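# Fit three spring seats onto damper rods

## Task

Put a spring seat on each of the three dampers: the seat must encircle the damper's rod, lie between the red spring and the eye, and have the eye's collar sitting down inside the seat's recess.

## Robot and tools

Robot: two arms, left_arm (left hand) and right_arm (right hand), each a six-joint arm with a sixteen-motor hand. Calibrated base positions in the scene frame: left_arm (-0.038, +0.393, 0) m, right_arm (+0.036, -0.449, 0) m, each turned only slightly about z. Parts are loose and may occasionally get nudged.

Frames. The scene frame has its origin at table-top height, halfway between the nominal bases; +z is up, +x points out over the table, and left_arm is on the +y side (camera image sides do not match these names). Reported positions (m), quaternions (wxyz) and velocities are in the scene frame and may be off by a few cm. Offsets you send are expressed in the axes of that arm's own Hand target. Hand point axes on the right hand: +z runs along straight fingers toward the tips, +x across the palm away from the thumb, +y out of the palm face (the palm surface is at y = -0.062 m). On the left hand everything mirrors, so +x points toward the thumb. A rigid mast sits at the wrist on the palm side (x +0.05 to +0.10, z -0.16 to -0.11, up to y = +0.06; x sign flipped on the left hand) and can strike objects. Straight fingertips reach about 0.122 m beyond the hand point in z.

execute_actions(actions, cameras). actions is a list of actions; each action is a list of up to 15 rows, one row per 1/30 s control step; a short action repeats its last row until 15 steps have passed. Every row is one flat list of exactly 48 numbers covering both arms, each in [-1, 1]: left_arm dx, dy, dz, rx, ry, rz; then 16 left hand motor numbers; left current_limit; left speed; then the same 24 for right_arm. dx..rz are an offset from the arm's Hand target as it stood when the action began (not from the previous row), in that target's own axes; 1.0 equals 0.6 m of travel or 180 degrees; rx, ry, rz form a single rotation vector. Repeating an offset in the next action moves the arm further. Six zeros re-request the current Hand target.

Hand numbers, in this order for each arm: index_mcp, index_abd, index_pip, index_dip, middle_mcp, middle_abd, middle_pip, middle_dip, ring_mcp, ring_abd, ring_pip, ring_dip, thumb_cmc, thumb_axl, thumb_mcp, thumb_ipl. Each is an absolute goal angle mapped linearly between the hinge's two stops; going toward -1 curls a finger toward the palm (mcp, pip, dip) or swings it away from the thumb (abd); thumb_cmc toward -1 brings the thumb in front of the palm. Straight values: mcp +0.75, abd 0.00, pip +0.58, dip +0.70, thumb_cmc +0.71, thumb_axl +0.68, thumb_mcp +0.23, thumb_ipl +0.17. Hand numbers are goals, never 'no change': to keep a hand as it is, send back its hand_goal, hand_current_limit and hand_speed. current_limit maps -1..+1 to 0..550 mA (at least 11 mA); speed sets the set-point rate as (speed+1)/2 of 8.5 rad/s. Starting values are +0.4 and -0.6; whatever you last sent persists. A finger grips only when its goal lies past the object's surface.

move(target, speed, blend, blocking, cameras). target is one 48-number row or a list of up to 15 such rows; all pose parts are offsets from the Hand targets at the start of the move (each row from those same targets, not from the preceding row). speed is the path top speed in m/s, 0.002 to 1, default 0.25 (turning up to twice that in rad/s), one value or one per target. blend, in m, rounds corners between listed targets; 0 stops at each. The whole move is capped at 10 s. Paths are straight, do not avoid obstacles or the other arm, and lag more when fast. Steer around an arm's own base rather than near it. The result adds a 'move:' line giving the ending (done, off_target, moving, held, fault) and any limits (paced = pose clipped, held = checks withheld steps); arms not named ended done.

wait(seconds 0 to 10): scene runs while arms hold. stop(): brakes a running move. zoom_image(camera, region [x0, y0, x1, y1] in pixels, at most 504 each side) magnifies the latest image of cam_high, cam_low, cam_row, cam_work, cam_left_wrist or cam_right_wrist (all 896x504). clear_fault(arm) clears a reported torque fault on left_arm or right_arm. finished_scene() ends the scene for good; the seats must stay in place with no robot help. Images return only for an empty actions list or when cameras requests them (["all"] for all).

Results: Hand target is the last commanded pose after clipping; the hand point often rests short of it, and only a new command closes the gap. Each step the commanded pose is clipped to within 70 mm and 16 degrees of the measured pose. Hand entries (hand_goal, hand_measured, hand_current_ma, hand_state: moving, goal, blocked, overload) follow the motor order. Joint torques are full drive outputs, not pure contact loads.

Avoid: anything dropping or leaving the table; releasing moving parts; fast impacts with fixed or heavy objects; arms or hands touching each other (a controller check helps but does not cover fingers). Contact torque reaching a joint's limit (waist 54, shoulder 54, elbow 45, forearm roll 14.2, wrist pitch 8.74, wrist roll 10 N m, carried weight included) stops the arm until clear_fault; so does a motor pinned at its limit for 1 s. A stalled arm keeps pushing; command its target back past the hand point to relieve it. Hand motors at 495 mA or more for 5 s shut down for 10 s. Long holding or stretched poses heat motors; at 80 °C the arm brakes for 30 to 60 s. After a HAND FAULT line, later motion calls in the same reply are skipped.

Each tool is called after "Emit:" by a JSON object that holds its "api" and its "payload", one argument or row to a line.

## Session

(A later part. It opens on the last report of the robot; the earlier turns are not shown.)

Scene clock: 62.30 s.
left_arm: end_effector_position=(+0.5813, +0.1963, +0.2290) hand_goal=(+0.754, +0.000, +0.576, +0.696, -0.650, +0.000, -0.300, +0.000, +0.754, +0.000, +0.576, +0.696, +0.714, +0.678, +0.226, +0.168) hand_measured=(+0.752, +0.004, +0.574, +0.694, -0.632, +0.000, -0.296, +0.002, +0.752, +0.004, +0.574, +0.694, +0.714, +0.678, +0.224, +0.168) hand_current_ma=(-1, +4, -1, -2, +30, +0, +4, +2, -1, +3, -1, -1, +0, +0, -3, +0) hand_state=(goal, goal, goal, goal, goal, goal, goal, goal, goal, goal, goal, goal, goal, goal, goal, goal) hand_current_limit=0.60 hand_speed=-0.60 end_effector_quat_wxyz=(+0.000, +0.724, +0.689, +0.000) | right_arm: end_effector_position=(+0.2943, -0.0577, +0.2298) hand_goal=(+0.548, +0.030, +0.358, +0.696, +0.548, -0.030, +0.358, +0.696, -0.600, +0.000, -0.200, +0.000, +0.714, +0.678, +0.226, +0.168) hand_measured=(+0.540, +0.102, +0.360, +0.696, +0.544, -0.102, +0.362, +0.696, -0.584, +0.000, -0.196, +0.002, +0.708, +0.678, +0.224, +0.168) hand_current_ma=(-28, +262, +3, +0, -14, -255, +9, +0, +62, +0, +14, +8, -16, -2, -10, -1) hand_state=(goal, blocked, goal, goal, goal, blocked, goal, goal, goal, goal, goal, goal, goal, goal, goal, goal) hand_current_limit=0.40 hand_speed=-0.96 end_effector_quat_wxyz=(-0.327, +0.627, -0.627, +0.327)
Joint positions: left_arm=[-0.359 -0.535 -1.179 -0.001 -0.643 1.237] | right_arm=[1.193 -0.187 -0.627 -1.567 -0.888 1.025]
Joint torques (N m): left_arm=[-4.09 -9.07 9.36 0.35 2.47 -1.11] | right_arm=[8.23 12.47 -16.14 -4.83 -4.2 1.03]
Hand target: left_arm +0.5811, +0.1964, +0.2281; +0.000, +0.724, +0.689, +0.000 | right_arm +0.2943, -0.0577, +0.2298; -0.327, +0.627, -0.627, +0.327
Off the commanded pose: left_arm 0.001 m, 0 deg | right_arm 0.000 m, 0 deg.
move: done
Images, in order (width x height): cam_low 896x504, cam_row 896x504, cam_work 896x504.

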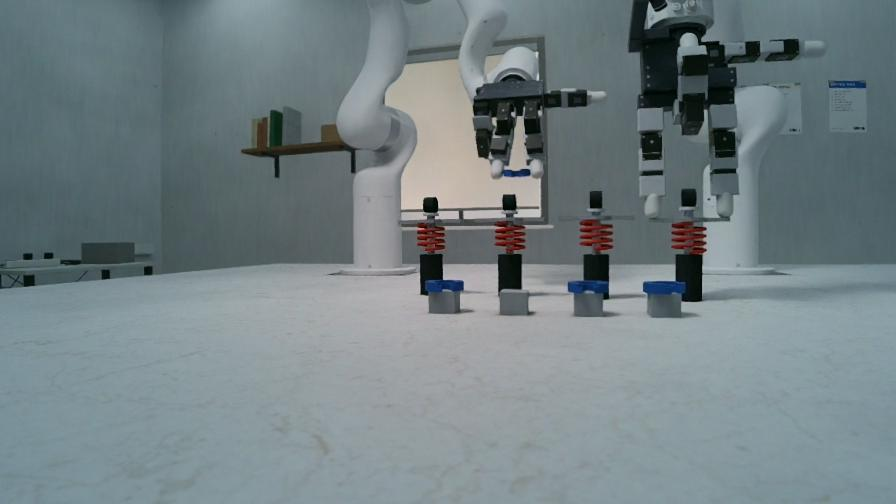

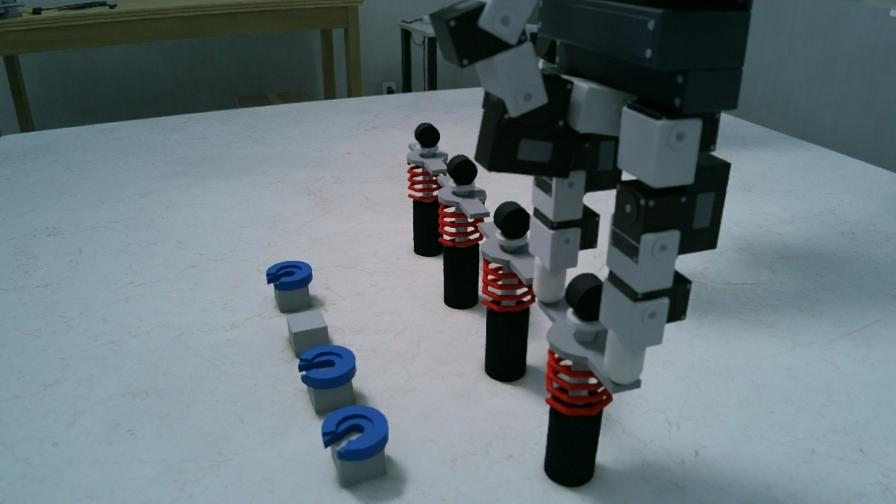

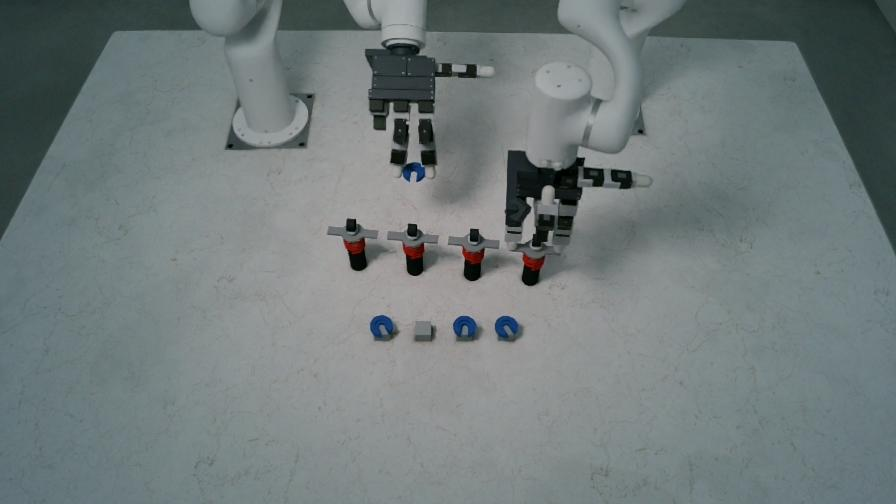

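Emit:
{"api": "move", "payload": {
  "target": [
    [0,0,0,0,0,0,0.754,0,0.576,0.696,-0.65,0,-0.3,0,0.754,0,0.576,0.696,0.714,0.678,0.226,0.168,0.6,-0.6,-0.296,-0.0208,0.0581,-0.0833,0,0,0.48,0.03,0.212,0.696,0.48,-0.03,0.212,0.696,-0.6,0,-0.2,0.0,0.714,0.678,0.226,0.168,0.4,-0.97],
    [0,0,0,0,0,0,0.754,0,0.576,0.696,-0.65,0,-0.3,0,0.754,0,0.576,0.696,0.714,0.678,0.226,0.168,0.6,-0.6,-0.4053,0.0141,0.168,-0.0833,0,0,0.48,0.03,0.212,0.696,0.48,-0.03,0.212,0.696,-0.6,0,-0.2,0.0,0.714,0.678,0.226,0.168,0.4,-0.97]
  ],
  "speed": 0.12,
  "blend": [0.02,0],
  "cameras": ["all"]
}}

Emit:
{"api": "zoom_image", "payload": {
  "camera": "cam_low",
  "region": [620, 130, 760, 280]
}}

Emit:
{"api": "zoom_image", "payload": {
  "camera": "cam_row",
  "region": [510, 200, 760, 440]
}}

Emit:
{"api": "zoom_image", "payload": {
  "camera": "cam_work",
  "region": [490, 180, 580, 280]
}}

Scene clock: 67.60 s.
left_arm: end_effector_position=(+0.5812, +0.1963, +0.2288) hand_goal=(+0.754, +0.000, +0.576, +0.696, -0.650, +0.000, -0.300, +0.000, +0.754, +0.000, +0.576, +0.696, +0.714, +0.678, +0.226, +0.168) hand_measured=(+0.764, +0.014, +0.598, +0.706, -0.632, +0.000, -0.296, +0.002, +0.760, +0.014, +0.600, +0.710, +0.714, +0.678, +0.224, +0.168) hand_current_ma=(+13, +18, +37, +14, +30, +0, +4, +2, +8, +18, +43, +21, +0, +0, -3, +0) hand_state=(goal, goal, blocked, goal, goal, goal, goal, goal, goal, goal, blocked, goal, goal, goal, goal, goal) hand_current_limit=0.60 hand_speed=-0.60 end_effector_quat_wxyz=(+0.000, +0.724, +0.689, +0.000) | right_arm: end_effector_position=(+0.3720, +0.1855, +0.1651) hand_goal=(+0.480, +0.030, +0.212, +0.696, +0.480, -0.030, +0.212, +0.696, -0.600, +0.000, -0.200, +0.000, +0.714, +0.678, +0.226, +0.168) hand_measured=(+0.476, +0.106, +0.218, +0.696, +0.466, -0.104, +0.214, +0.696, -0.584, +0.000, -0.196, +0.002, +0.708, +0.678, +0.224, +0.168) hand_current_ma=(-11, +274, +16, +1, -50, -268, +8, +0, +61, +0, +14, +8, -17, -2, -10, -1) hand_state=(goal, blocked, goal, goal, goal, blocked, goal, goal, goal, goal, goal, goal, goal, goal, goal, goal) hand_current_limit=0.40 hand_speed=-0.97 end_effector_quat_wxyz=(-0.242, +0.664, -0.664, +0.242)
Joint positions: left_arm=[-0.359 -0.535 -1.179 -0.001 -0.643 1.237] | right_arm=[1.122 -0.815 -1.478 -1.139 -0.712 0.518]
Joint torques (N m): left_arm=[3.96 -5.92 5.01 -1.9 1.91 0.66] | right_arm=[-7.55 31.33 -36.59 2.19 -1.82 -0.69]
Hand target: left_arm +0.5811, +0.1964, +0.2281; +0.000, +0.724, +0.689, +0.000 | right_arm +0.3720, +0.1855, +0.1651; -0.242, +0.665, -0.664, +0.242
Off the commanded pose: left_arm 0.001 m, 0 deg | right_arm 0.000 m, 0 deg.
move: done

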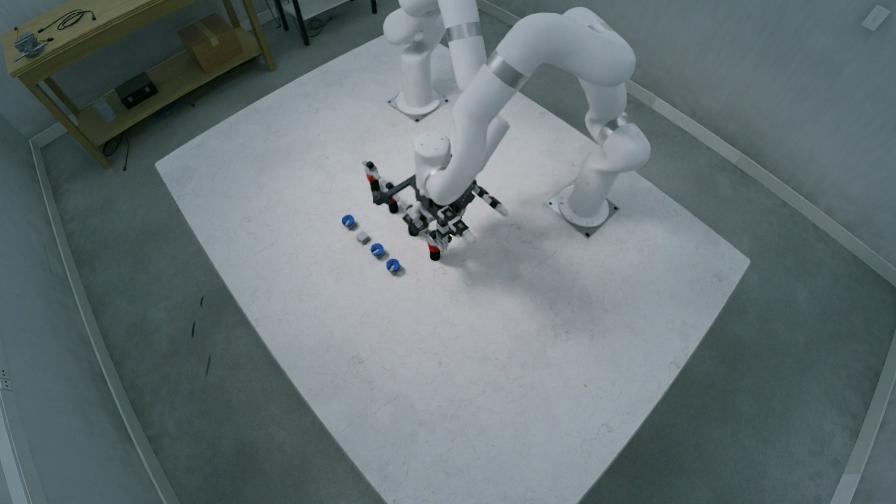

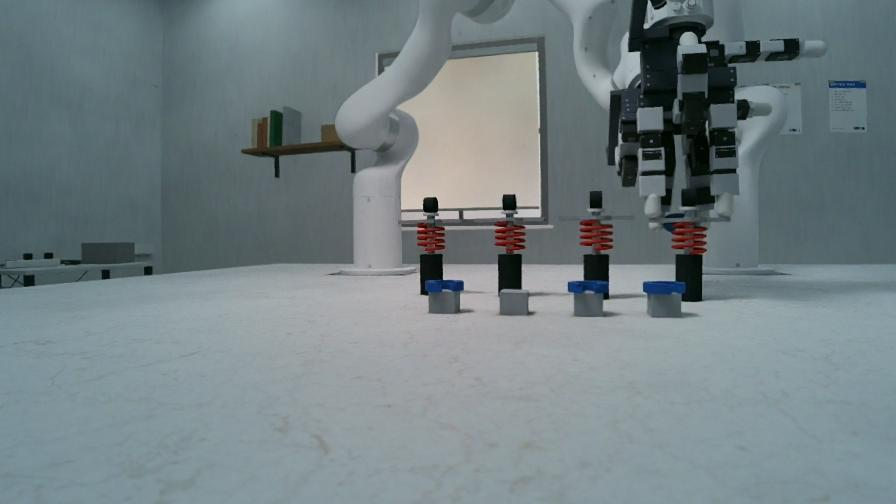

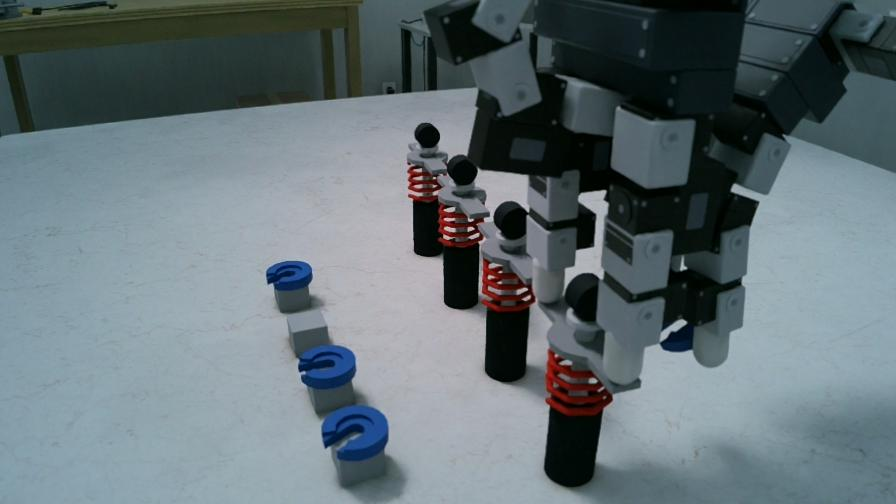

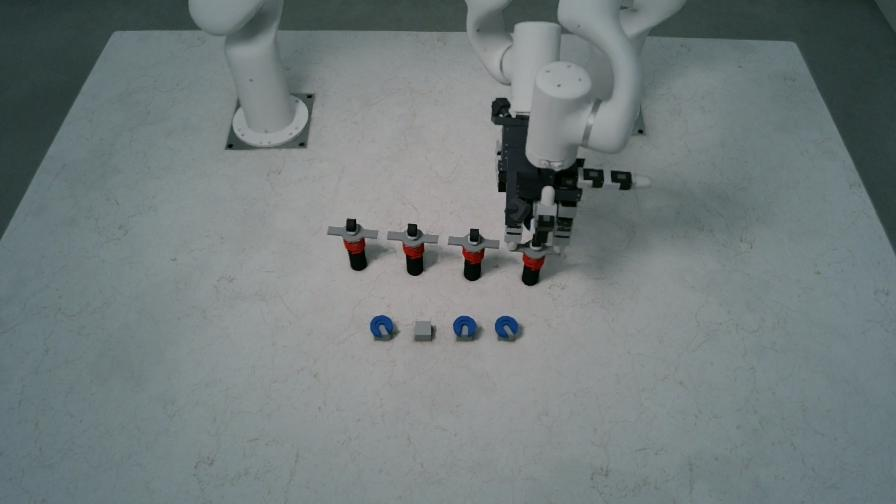

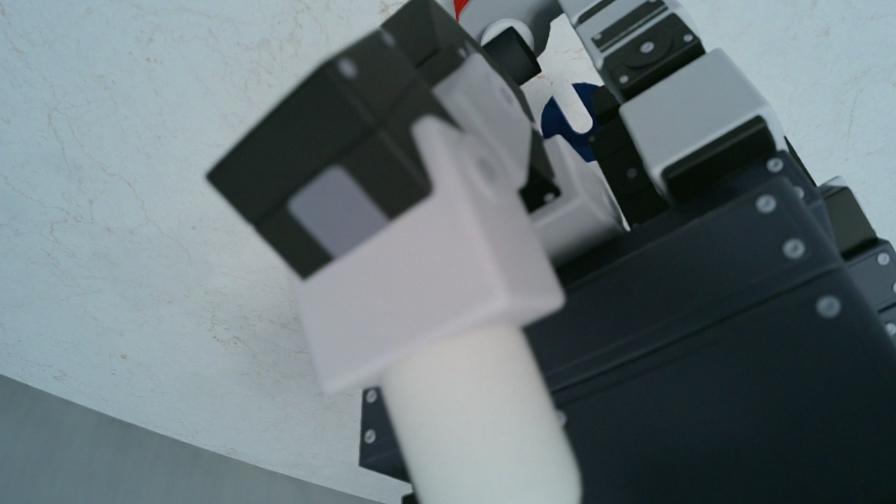

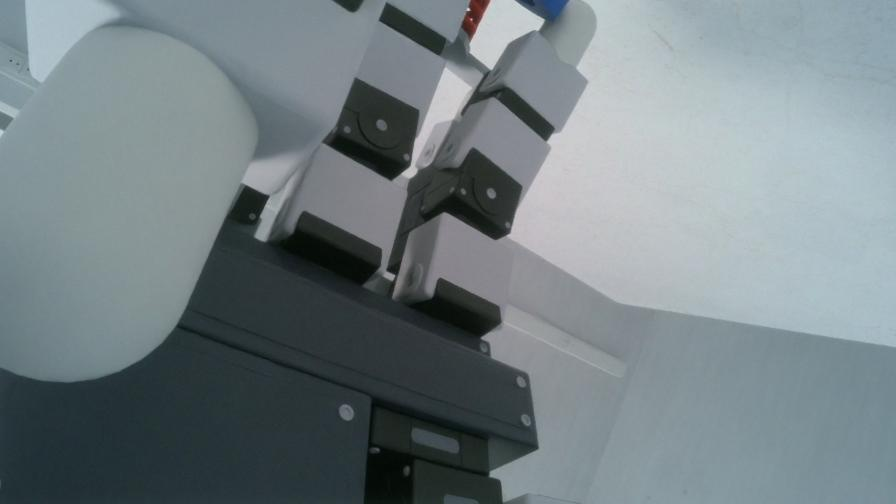

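Scaled by 3.360.

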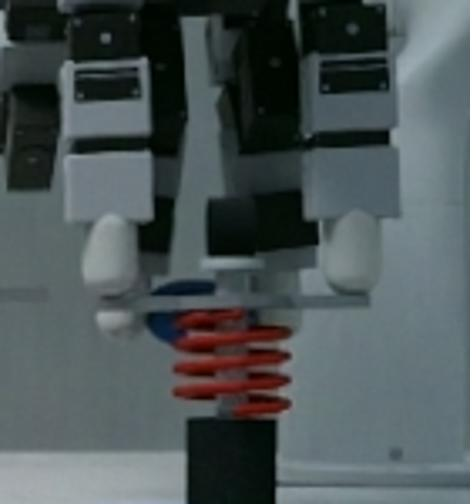

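Scaled by 2.016.

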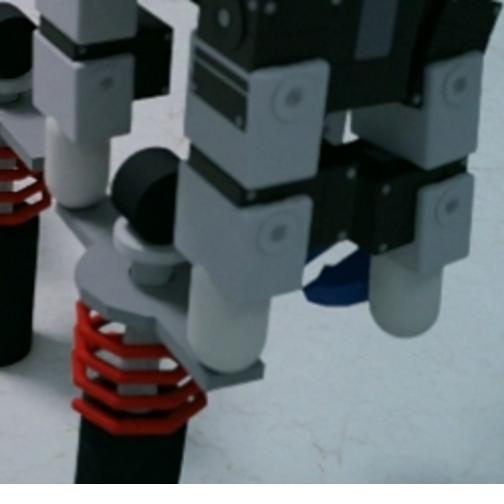

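Scaled by 5.040.

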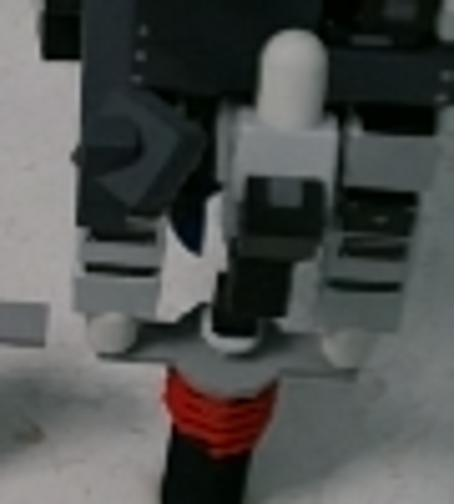

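Emit:
{"api": "move", "payload": {
  "target": [0,0,0,0,0,0,0.754,0,0.576,0.696,-0.65,0,-0.3,0,0.754,0,0.576,0.696,0.714,0.678,0.226,0.168,0.6,-0.6,0,0,0,0.1667,0,0,0.48,0.03,0.212,0.696,0.48,-0.03,0.212,0.696,-0.6,0,-0.2,0.0,0.714,0.678,0.226,0.168,0.4,-0.97],
  "speed": 0.12,
  "cameras": ["all"]
}}

Emit:
{"api": "zoom_image", "payload": {
  "camera": "cam_low",
  "region": [620, 130, 760, 280]
}}

Emit:
{"api": "zoom_image", "payload": {
  "camera": "cam_row",
  "region": [510, 200, 760, 440]
}}

Emit:
{"api": "zoom_image", "payload": {
  "camera": "cam_work",
  "region": [490, 180, 580, 280]
}}

Scene clock: 70.70 s.
left_arm: end_effector_position=(+0.5812, +0.1963, +0.2289) hand_goal=(+0.754, +0.000, +0.576, +0.696, -0.650, +0.000, -0.300, +0.000, +0.754, +0.000, +0.576, +0.696, +0.714, +0.678, +0.226, +0.168) hand_measured=(+0.762, +0.004, +0.574, +0.692, -0.632, +0.000, -0.296, +0.002, +0.756, +0.002, +0.580, +0.698, +0.714, +0.678, +0.224, +0.168) hand_current_ma=(+10, +3, -1, -5, +30, +0, +4, +2, +1, +2, +4, +1, +0, +0, -3, +0) hand_state=(goal, goal, goal, goal, goal, goal, goal, goal, goal, goal, goal, goal, goal, goal, goal, goal) hand_current_limit=0.60 hand_speed=-0.60 end_effector_quat_wxyz=(+0.000, +0.724, +0.689, +0.000) | right_arm: end_effector_position=(+0.3720, +0.1855, +0.1651) hand_goal=(+0.480, +0.030, +0.212, +0.696, +0.480, -0.030, +0.212, +0.696, -0.600, +0.000, -0.200, +0.000, +0.714, +0.678, +0.226, +0.168) hand_measured=(+0.448, +0.106, +0.212, +0.696, +0.478, -0.104, +0.216, +0.696, -0.588, +0.000, -0.196, +0.002, +0.708, +0.678, +0.224, +0.168) hand_current_ma=(-128, +274, -1, +1, -5, -268, +10, +1, +47, +0, +14, +8, -20, -2, -10, -1) hand_state=(blocked, blocked, goal, goal, goal, blocked, goal, goal, goal, goal, goal, goal, goal, goal, goal, goal) hand_current_limit=0.40 hand_speed=-0.97 end_effector_quat_wxyz=(-0.406, +0.579, -0.579, +0.406)
Joint positions: left_arm=[-0.359 -0.535 -1.179 -0.001 -0.643 1.237] | right_arm=[1.27 -0.855 -1.36 -1.616 -1.146 1.03]
Joint torques (N m): left_arm=[-12.02 -6.67 0.78 -1.99 1.43 0.87] | right_arm=[8.57 32.8 -17.6 -4.96 -4.62 1.05]
Hand target: left_arm +0.5811, +0.1964, +0.2281; +0.000, +0.724, +0.689, +0.000 | right_arm +0.3720, +0.1855, +0.1651; -0.406, +0.579, -0.579, +0.406
Off the commanded pose: left_arm 0.001 m, 0 deg | right_arm 0.000 m, 0 deg.
move: done

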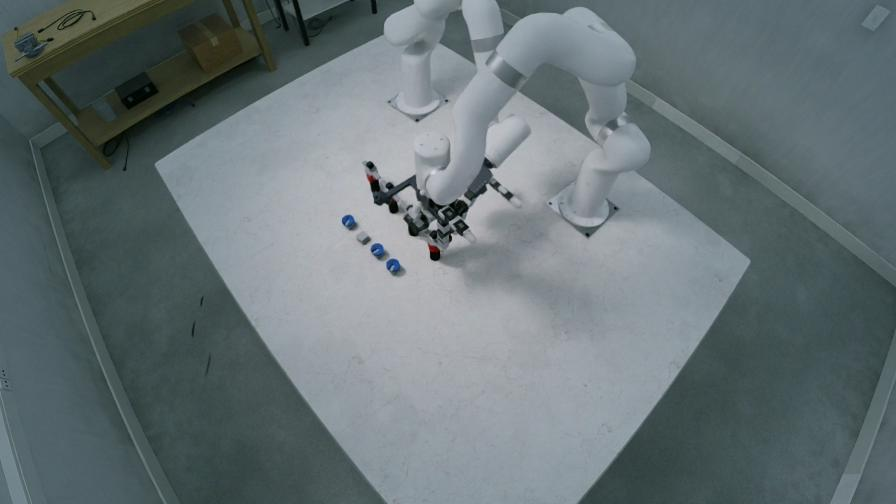

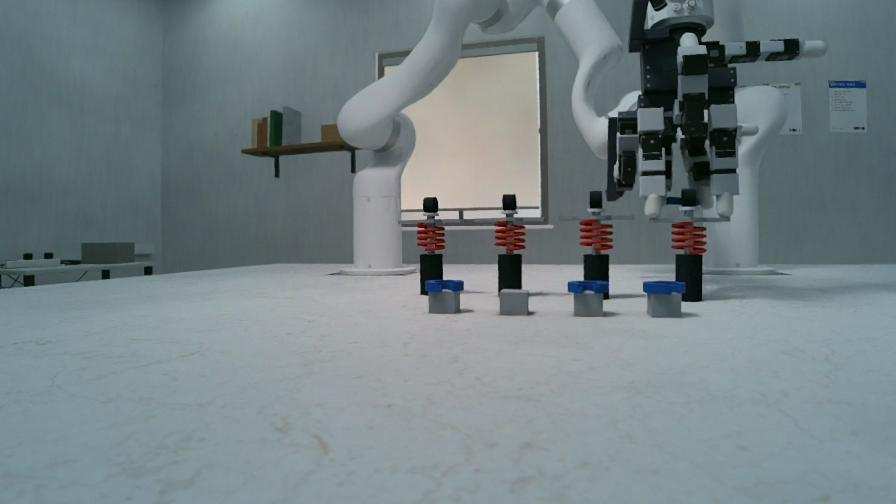

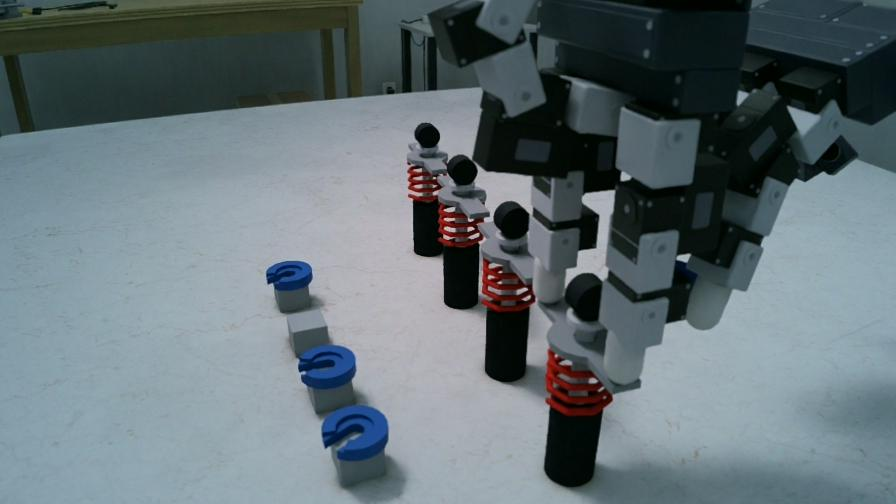

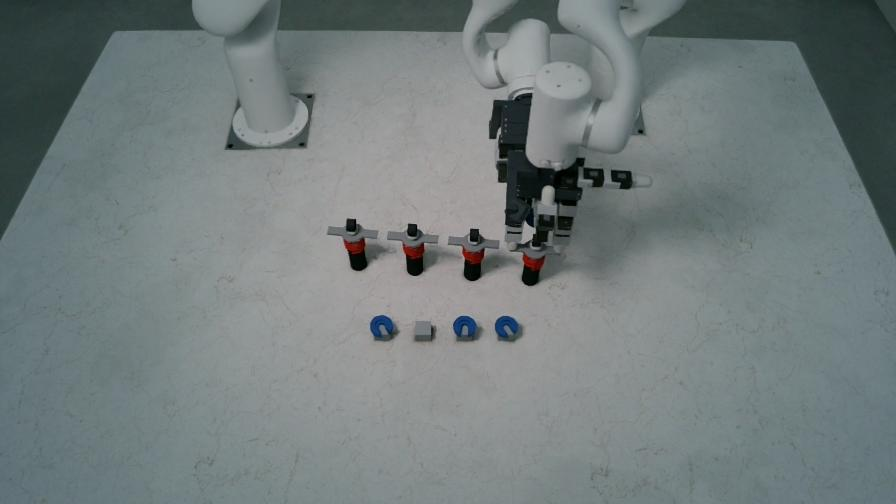

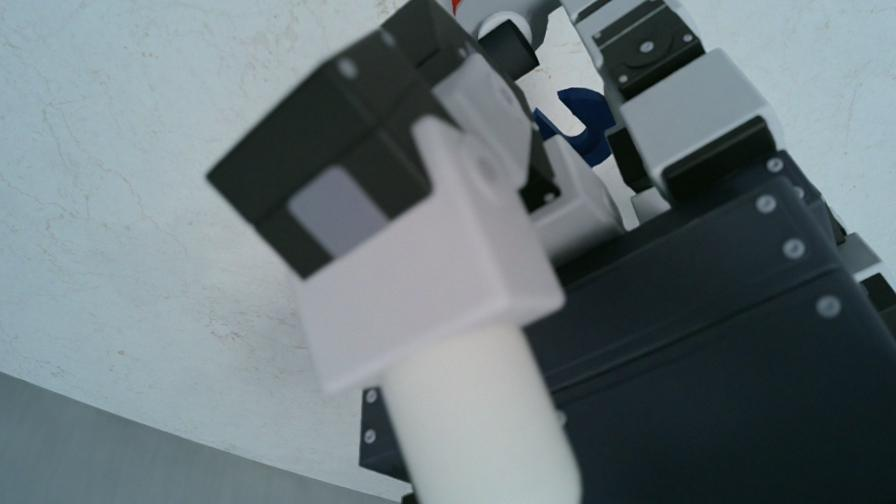

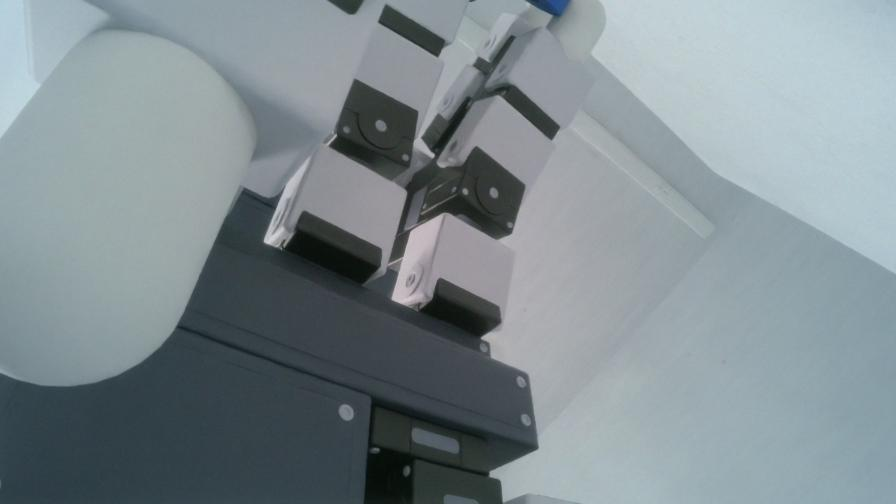

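Scaled by 3.360.

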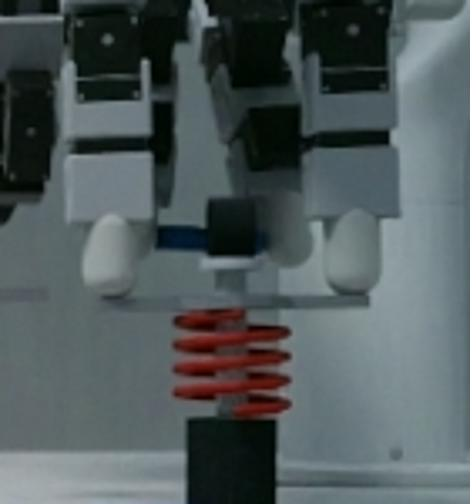

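Scaled by 2.016.

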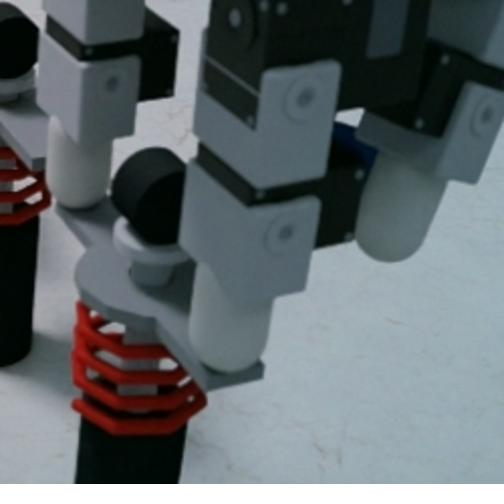

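Scaled by 5.040.

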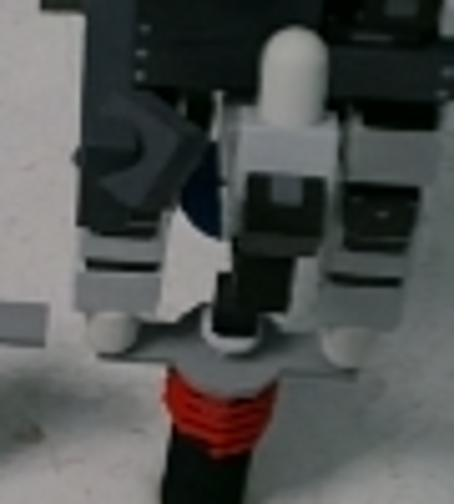

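Emit:
{"api": "move", "payload": {
  "target": [
    [0,0,0,0,0,0,0.754,0,0.576,0.696,-0.65,0,-0.3,0,0.754,0,0.576,0.696,0.714,0.678,0.226,0.168,0.6,-0.6,0,-0.0541,-0.1439,0,0,0,0.48,0.03,0.212,0.696,0.48,-0.03,0.212,0.696,-0.6,0,-0.2,0.0,0.714,0.678,0.226,0.168,0.4,-0.97],
    [0,0,-0.12,0,0,0,0.754,0,0.576,0.696,-0.65,0,-0.3,0,0.754,0,0.576,0.696,0.714,0.678,0.226,0.168,0.6,-0.6,0,-0.0541,-0.1439,0,0,0,0.48,0.03,0.212,0.696,0.48,-0.03,0.212,0.696,-0.6,0,-0.2,0.0,0.714,0.678,0.226,0.168,0.4,-0.97]
  ],
  "speed": 0.08,
  "cameras": ["cam_row","cam_work"]
}}

Scene clock: 75.97 s.
left_arm: end_effector_position=(+0.5811, +0.1964, +0.3000) hand_goal=(+0.754, +0.000, +0.576, +0.696, -0.650, +0.000, -0.300, +0.000, +0.754, +0.000, +0.576, +0.696, +0.714, +0.678, +0.226, +0.168) hand_measured=(+0.756, +0.004, +0.578, +0.696, -0.632, +0.000, -0.296, +0.002, +0.756, +0.002, +0.578, +0.698, +0.714, +0.678, +0.224, +0.168) hand_current_ma=(+1, +2, +2, +0, +30, +0, +4, +2, +1, +2, +2, +1, +0, +0, -3, +0) hand_state=(goal, goal, goal, goal, goal, goal, goal, goal, goal, goal, goal, goal, goal, goal, goal, goal) hand_current_limit=0.60 hand_speed=-0.60 end_effector_quat_wxyz=(+0.000, +0.724, +0.689, +0.000) | right_arm: end_effector_position=(+0.3019, +0.1855, +0.2250) hand_goal=(+0.480, +0.030, +0.212, +0.696, +0.480, -0.030, +0.212, +0.696, -0.600, +0.000, -0.200, +0.000, +0.714, +0.678, +0.226, +0.168) hand_measured=(+0.448, +0.106, +0.212, +0.696, +0.478, -0.104, +0.216, +0.696, -0.588, +0.000, -0.196, +0.002, +0.708, +0.678, +0.224, +0.168) hand_current_ma=(-128, +274, -1, +1, -5, -268, +10, +1, +44, +0, +14, +8, -21, -2, -10, -1) hand_state=(blocked, blocked, goal, goal, goal, blocked, goal, goal, goal, goal, goal, goal, goal, goal, goal, goal) hand_current_limit=0.40 hand_speed=-0.97 end_effector_quat_wxyz=(-0.406, +0.579, -0.579, +0.406)
Joint positions: left_arm=[-0.359 -0.445 -1.228 0 -0.784 1.237] | right_arm=[1.38 -0.729 -1.306 -1.492 -1.205 0.953]
Joint torques (N m): left_arm=[-0.16 56.55 -27.89 0.34 -2.44 -1.06] | right_arm=[9.24 48.47 -18.98 2.29 -4.46 -0.76]
Hand target: left_arm +0.5811, +0.1964, +0.3001; +0.000, +0.724, +0.689, +0.000 | right_arm +0.3019, +0.1855, +0.2250; -0.406, +0.579, -0.579, +0.406
Off the commanded pose: left_arm 0.000 m, 0 deg | right_arm 0.000 m, 0 deg.
move: done
Images, in order (width x height): cam_row 896x504, cam_work 896x504.

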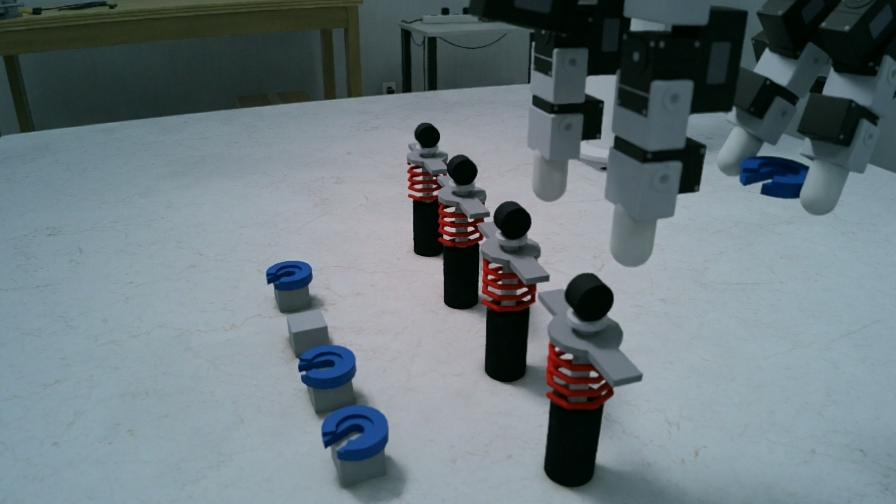

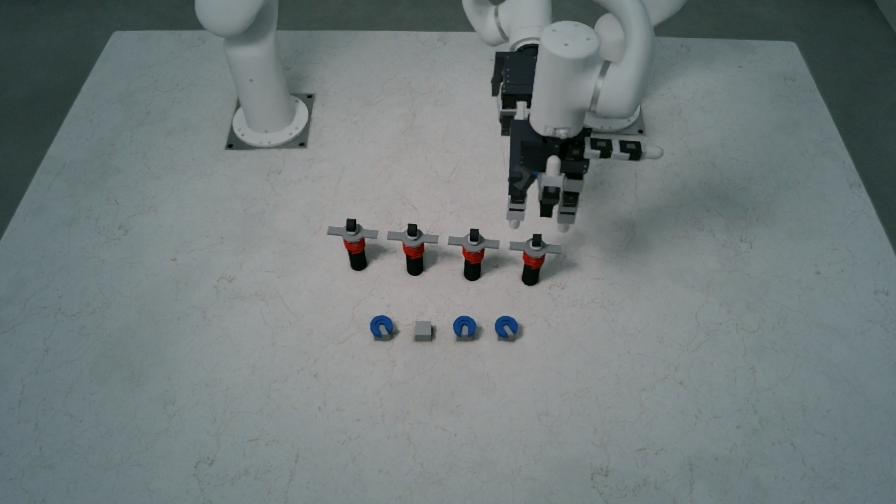

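Emit:
{"api": "move", "payload": {
  "target": [0.368,-0.1515,-0.1333,0,0,-0.5,0.754,0,0.576,0.696,0.754,0,0.576,0.696,0.754,0,0.576,0.696,0.714,0.678,0.226,0.168,0.6,-0.6,0.359,-0.2788,0.1079,-0.3889,0,0,0.959,0.03,0.796,0.696,0.959,-0.03,0.796,0.696,-0.6,0,-0.2,0.0,0.714,0.678,0.226,0.168,0.4,-0.95],
  "speed": 0.15,
  "cameras": ["cam_high","cam_row","cam_work","cam_low"]
}}

Scene clock: 82.10 s.
left_arm: end_effector_position=(+0.5013, +0.4214, +0.3801) hand_goal=(+0.754, +0.000, +0.576, +0.696, +0.754, +0.000, +0.576, +0.696, +0.754, +0.000, +0.576, +0.696, +0.714, +0.678, +0.226, +0.168) hand_measured=(+0.756, +0.004, +0.578, +0.696, +0.750, +0.000, +0.574, +0.694, +0.756, +0.002, +0.578, +0.698, +0.714, +0.678, +0.224, +0.168) hand_current_ma=(+1, +2, +2, +0, -4, +0, -1, -2, +1, +2, +2, +1, +0, +0, -3, +0) hand_state=(goal, goal, goal, goal, goal, goal, goal, goal, goal, goal, goal, goal, goal, goal, goal, goal) hand_current_limit=0.60 hand_speed=-0.60 end_effector_quat_wxyz=(+0.000, +0.025, +1.000, +0.000) | right_arm: end_effector_position=(+0.4198, -0.0298, +0.3603) hand_goal=(+0.960, +0.030, +0.796, +0.696, +0.960, -0.030, +0.796, +0.696, -0.600, +0.000, -0.200, +0.000, +0.714, +0.678, +0.226, +0.168) hand_measured=(+0.938, +0.102, +0.782, +0.696, +0.952, -0.102, +0.790, +0.696, -0.588, +0.000, -0.196, +0.002, +0.712, +0.678, +0.224, +0.168) hand_current_ma=(-81, +260, -46, +1, -28, -255, -17, +1, +43, +0, +14, +8, -8, -2, -10, -1) hand_state=(blocked, blocked, goal, goal, goal, blocked, goal, goal, goal, goal, goal, goal, goal, goal, goal, goal) hand_current_limit=0.40 hand_speed=-0.95 end_effector_quat_wxyz=(+0.000, +0.707, -0.707, +0.001)
Joint positions: left_arm=[-0.079 -0.336 -1.272 0 -0.936 -0.053] | right_arm=[0.655 -0.482 -1.424 -0.002 -0.941 -0.867]
Joint torques (N m): left_arm=[10.92 32.46 -28.74 2.03 -2.84 -1.41] | right_arm=[-7.83 24.39 -35.98 4.69 -2.89 -0.65]
Hand target: left_arm +0.5013, +0.4214, +0.3801; +0.000, +0.025, +1.000, +0.000 | right_arm +0.4198, -0.0298, +0.3603; +0.000, +0.707, -0.707, +0.001
Off the commanded pose: left_arm 0.000 m, 0 deg | right_arm 0.000 m, 0 deg.
move: done
Images, in order (width x height): cam_high 896x504, cam_low 896x504, cam_row 896x504, cam_work 896x504.

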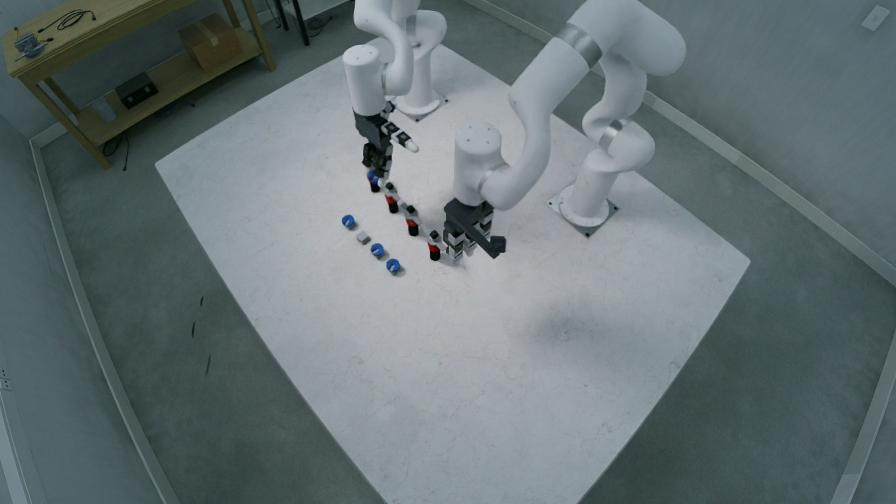

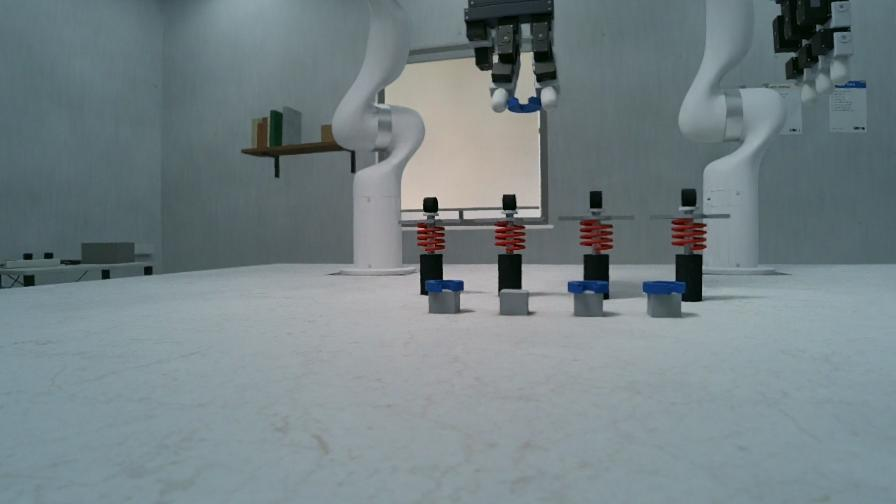

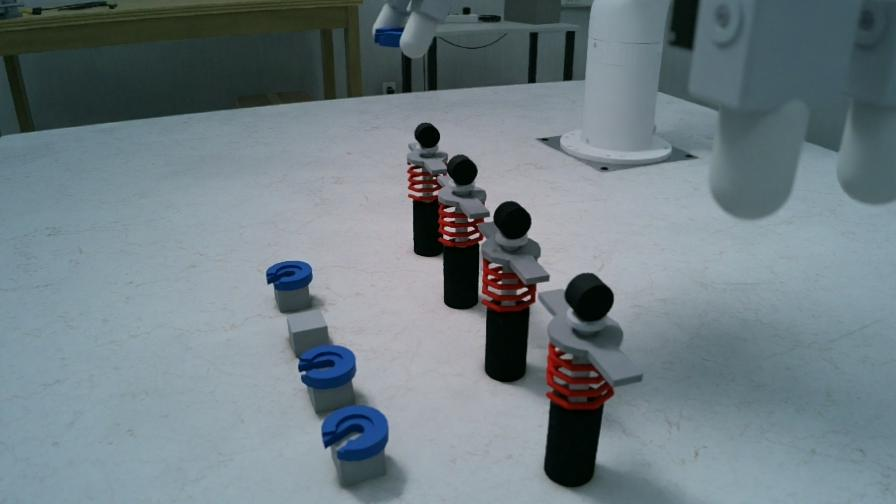

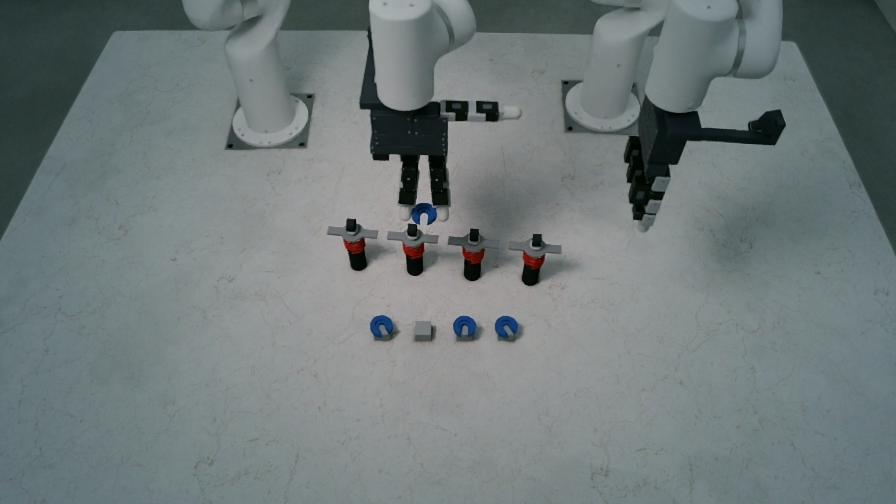

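Emit:
{"api": "move", "payload": {
  "target": [
    [0,0,0,0,0,-0.5,0.754,0,0.576,0.696,0.754,0,0.576,0.696,0.754,0,0.576,0.696,0.714,0.678,0.226,0.168,0.6,-0.6,0.0007,-0.166,0.1757,0,0,0,0.959,0.03,0.796,0.696,0.959,-0.03,0.796,0.696,-0.6,0,-0.2,0.0,0.714,0.678,0.226,0.168,0.4,-0.95],
    [0,0,0,0,0,-0.5,0.754,0,0.576,0.696,0.754,0,0.576,0.696,0.754,0,0.576,0.696,0.714,0.678,0.226,0.168,0.6,-0.6,0.0007,-0.166,0.3588,0,0,0,0.959,0.03,0.796,0.696,0.959,-0.03,0.796,0.696,-0.6,0,-0.2,0.0,0.714,0.678,0.226,0.168,0.4,-0.95]
  ],
  "speed": [0.15,0.08],
  "cameras": ["cam_high","cam_row","cam_work","cam_low"]
}}

Emit:
{"api": "zoom_image", "payload": {
  "camera": "cam_work",
  "region": [360, 250, 490, 350]
}}

Emit:
{"api": "zoom_image", "payload": {
  "camera": "cam_low",
  "region": [440, 200, 600, 330]
}}

Scene clock: 89.73 s.
left_arm: end_effector_position=(+0.5013, +0.4214, +0.3801) hand_goal=(+0.754, +0.000, +0.576, +0.696, +0.754, +0.000, +0.576, +0.696, +0.754, +0.000, +0.576, +0.696, +0.714, +0.678, +0.226, +0.168) hand_measured=(+0.756, +0.004, +0.578, +0.696, +0.750, +0.000, +0.574, +0.694, +0.756, +0.002, +0.578, +0.698, +0.714, +0.678, +0.224, +0.168) hand_current_ma=(+1, +2, +2, +0, -4, +0, -1, -2, +1, +2, +2, +1, +0, +0, -3, +0) hand_state=(goal, goal, goal, goal, goal, goal, goal, goal, goal, goal, goal, goal, goal, goal, goal, goal) hand_current_limit=0.60 hand_speed=-0.60 end_effector_quat_wxyz=(+0.000, +0.689, -0.724, +0.000) | right_arm: end_effector_position=(+0.5197, -0.0303, +0.1453) hand_goal=(+0.960, +0.030, +0.796, +0.696, +0.960, -0.030, +0.796, +0.696, -0.600, +0.000, -0.200, +0.000, +0.714, +0.678, +0.226, +0.168) hand_measured=(+0.940, +0.102, +0.784, +0.696, +0.952, -0.102, +0.790, +0.696, -0.588, +0.000, -0.196, +0.002, +0.712, +0.678, +0.224, +0.168) hand_current_ma=(-77, +260, -44, +1, -24, -255, -16, +1, +43, +0, +14, +8, -7, -2, -10, -1) hand_state=(goal, blocked, goal, goal, goal, blocked, goal, goal, goal, goal, goal, goal, goal, goal, goal, goal) hand_current_limit=0.40 hand_speed=-0.95 end_effector_quat_wxyz=(+0.000, +0.707, -0.707, +0.001)
Joint positions: left_arm=[0.099 -0.503 -1.499 0 -0.996 -1.446] | right_arm=[0.561 -0.912 -1.59 -0.002 -0.678 -0.961]
Joint torques (N m): left_arm=[11.83 61.16 -18.84 1.66 2.37 -1.39] | right_arm=[-10.26 37.49 -33.26 -2.22 2.84 0.48]
Hand target: left_arm +0.5013, +0.4214, +0.3801; +0.000, +0.689, -0.724, +0.000 | right_arm +0.5198, -0.0303, +0.1452; +0.000, +0.707, -0.707, +0.001
Off the commanded pose: left_arm 0.000 m, 0 deg | right_arm 0.000 m, 0 deg.
move: done
Images, in order (width x height): cam_high 896x504, cam_low 896x504, cam_row 896x504, cam_work 896x504.

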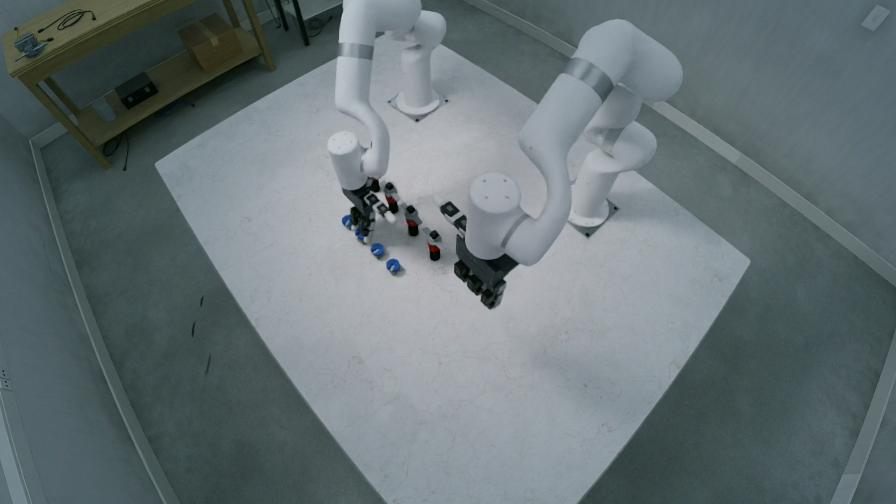

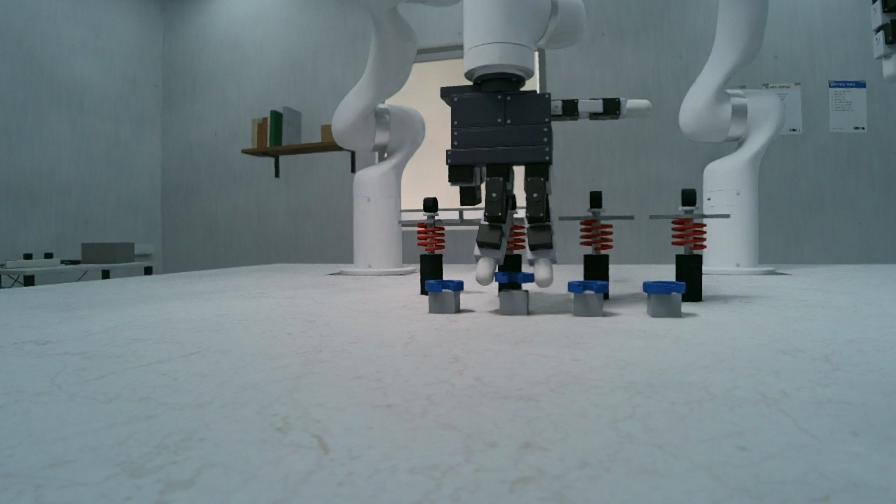

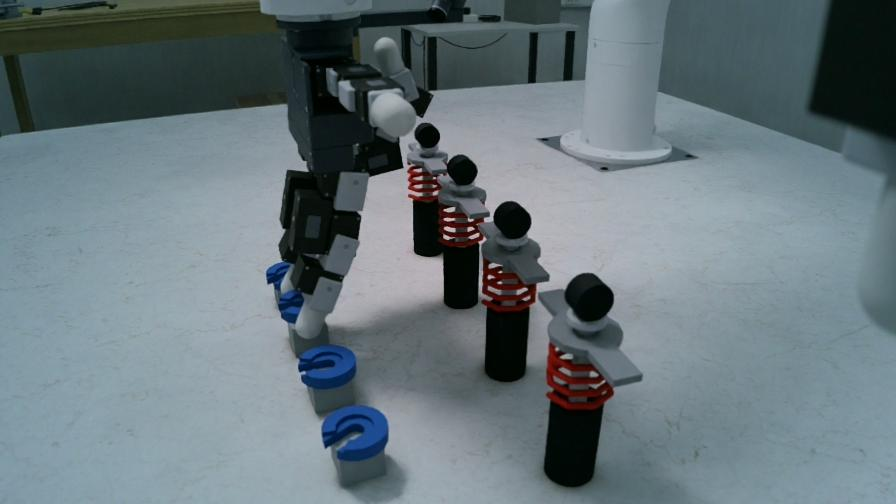

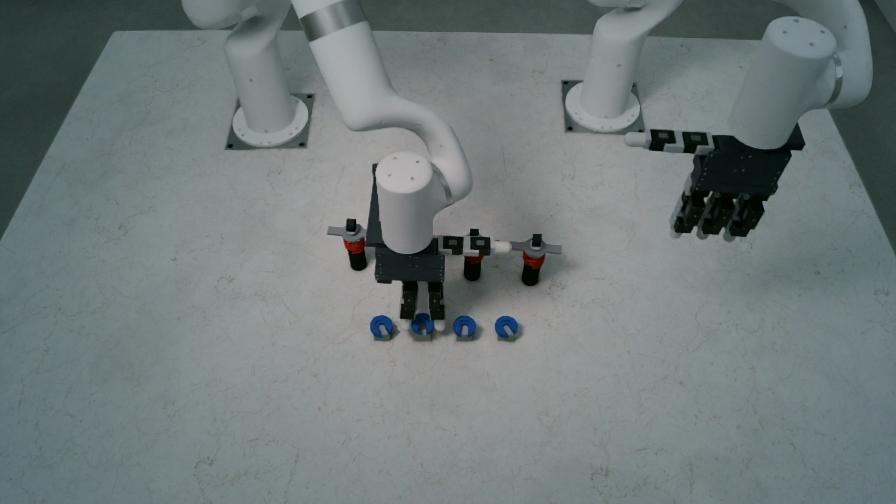

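Scaled by 3.877.

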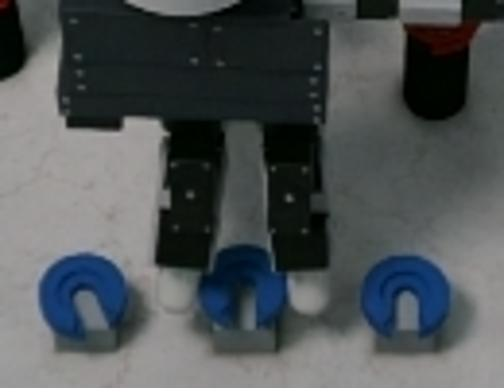

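Scaled by 3.150.

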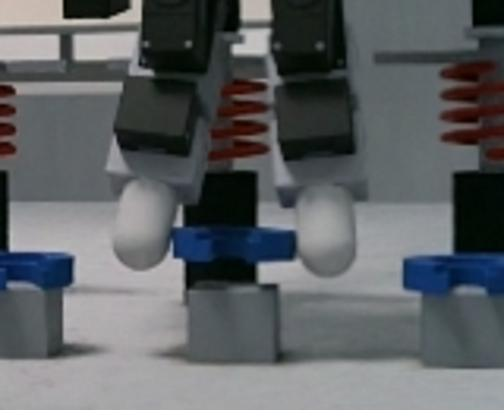

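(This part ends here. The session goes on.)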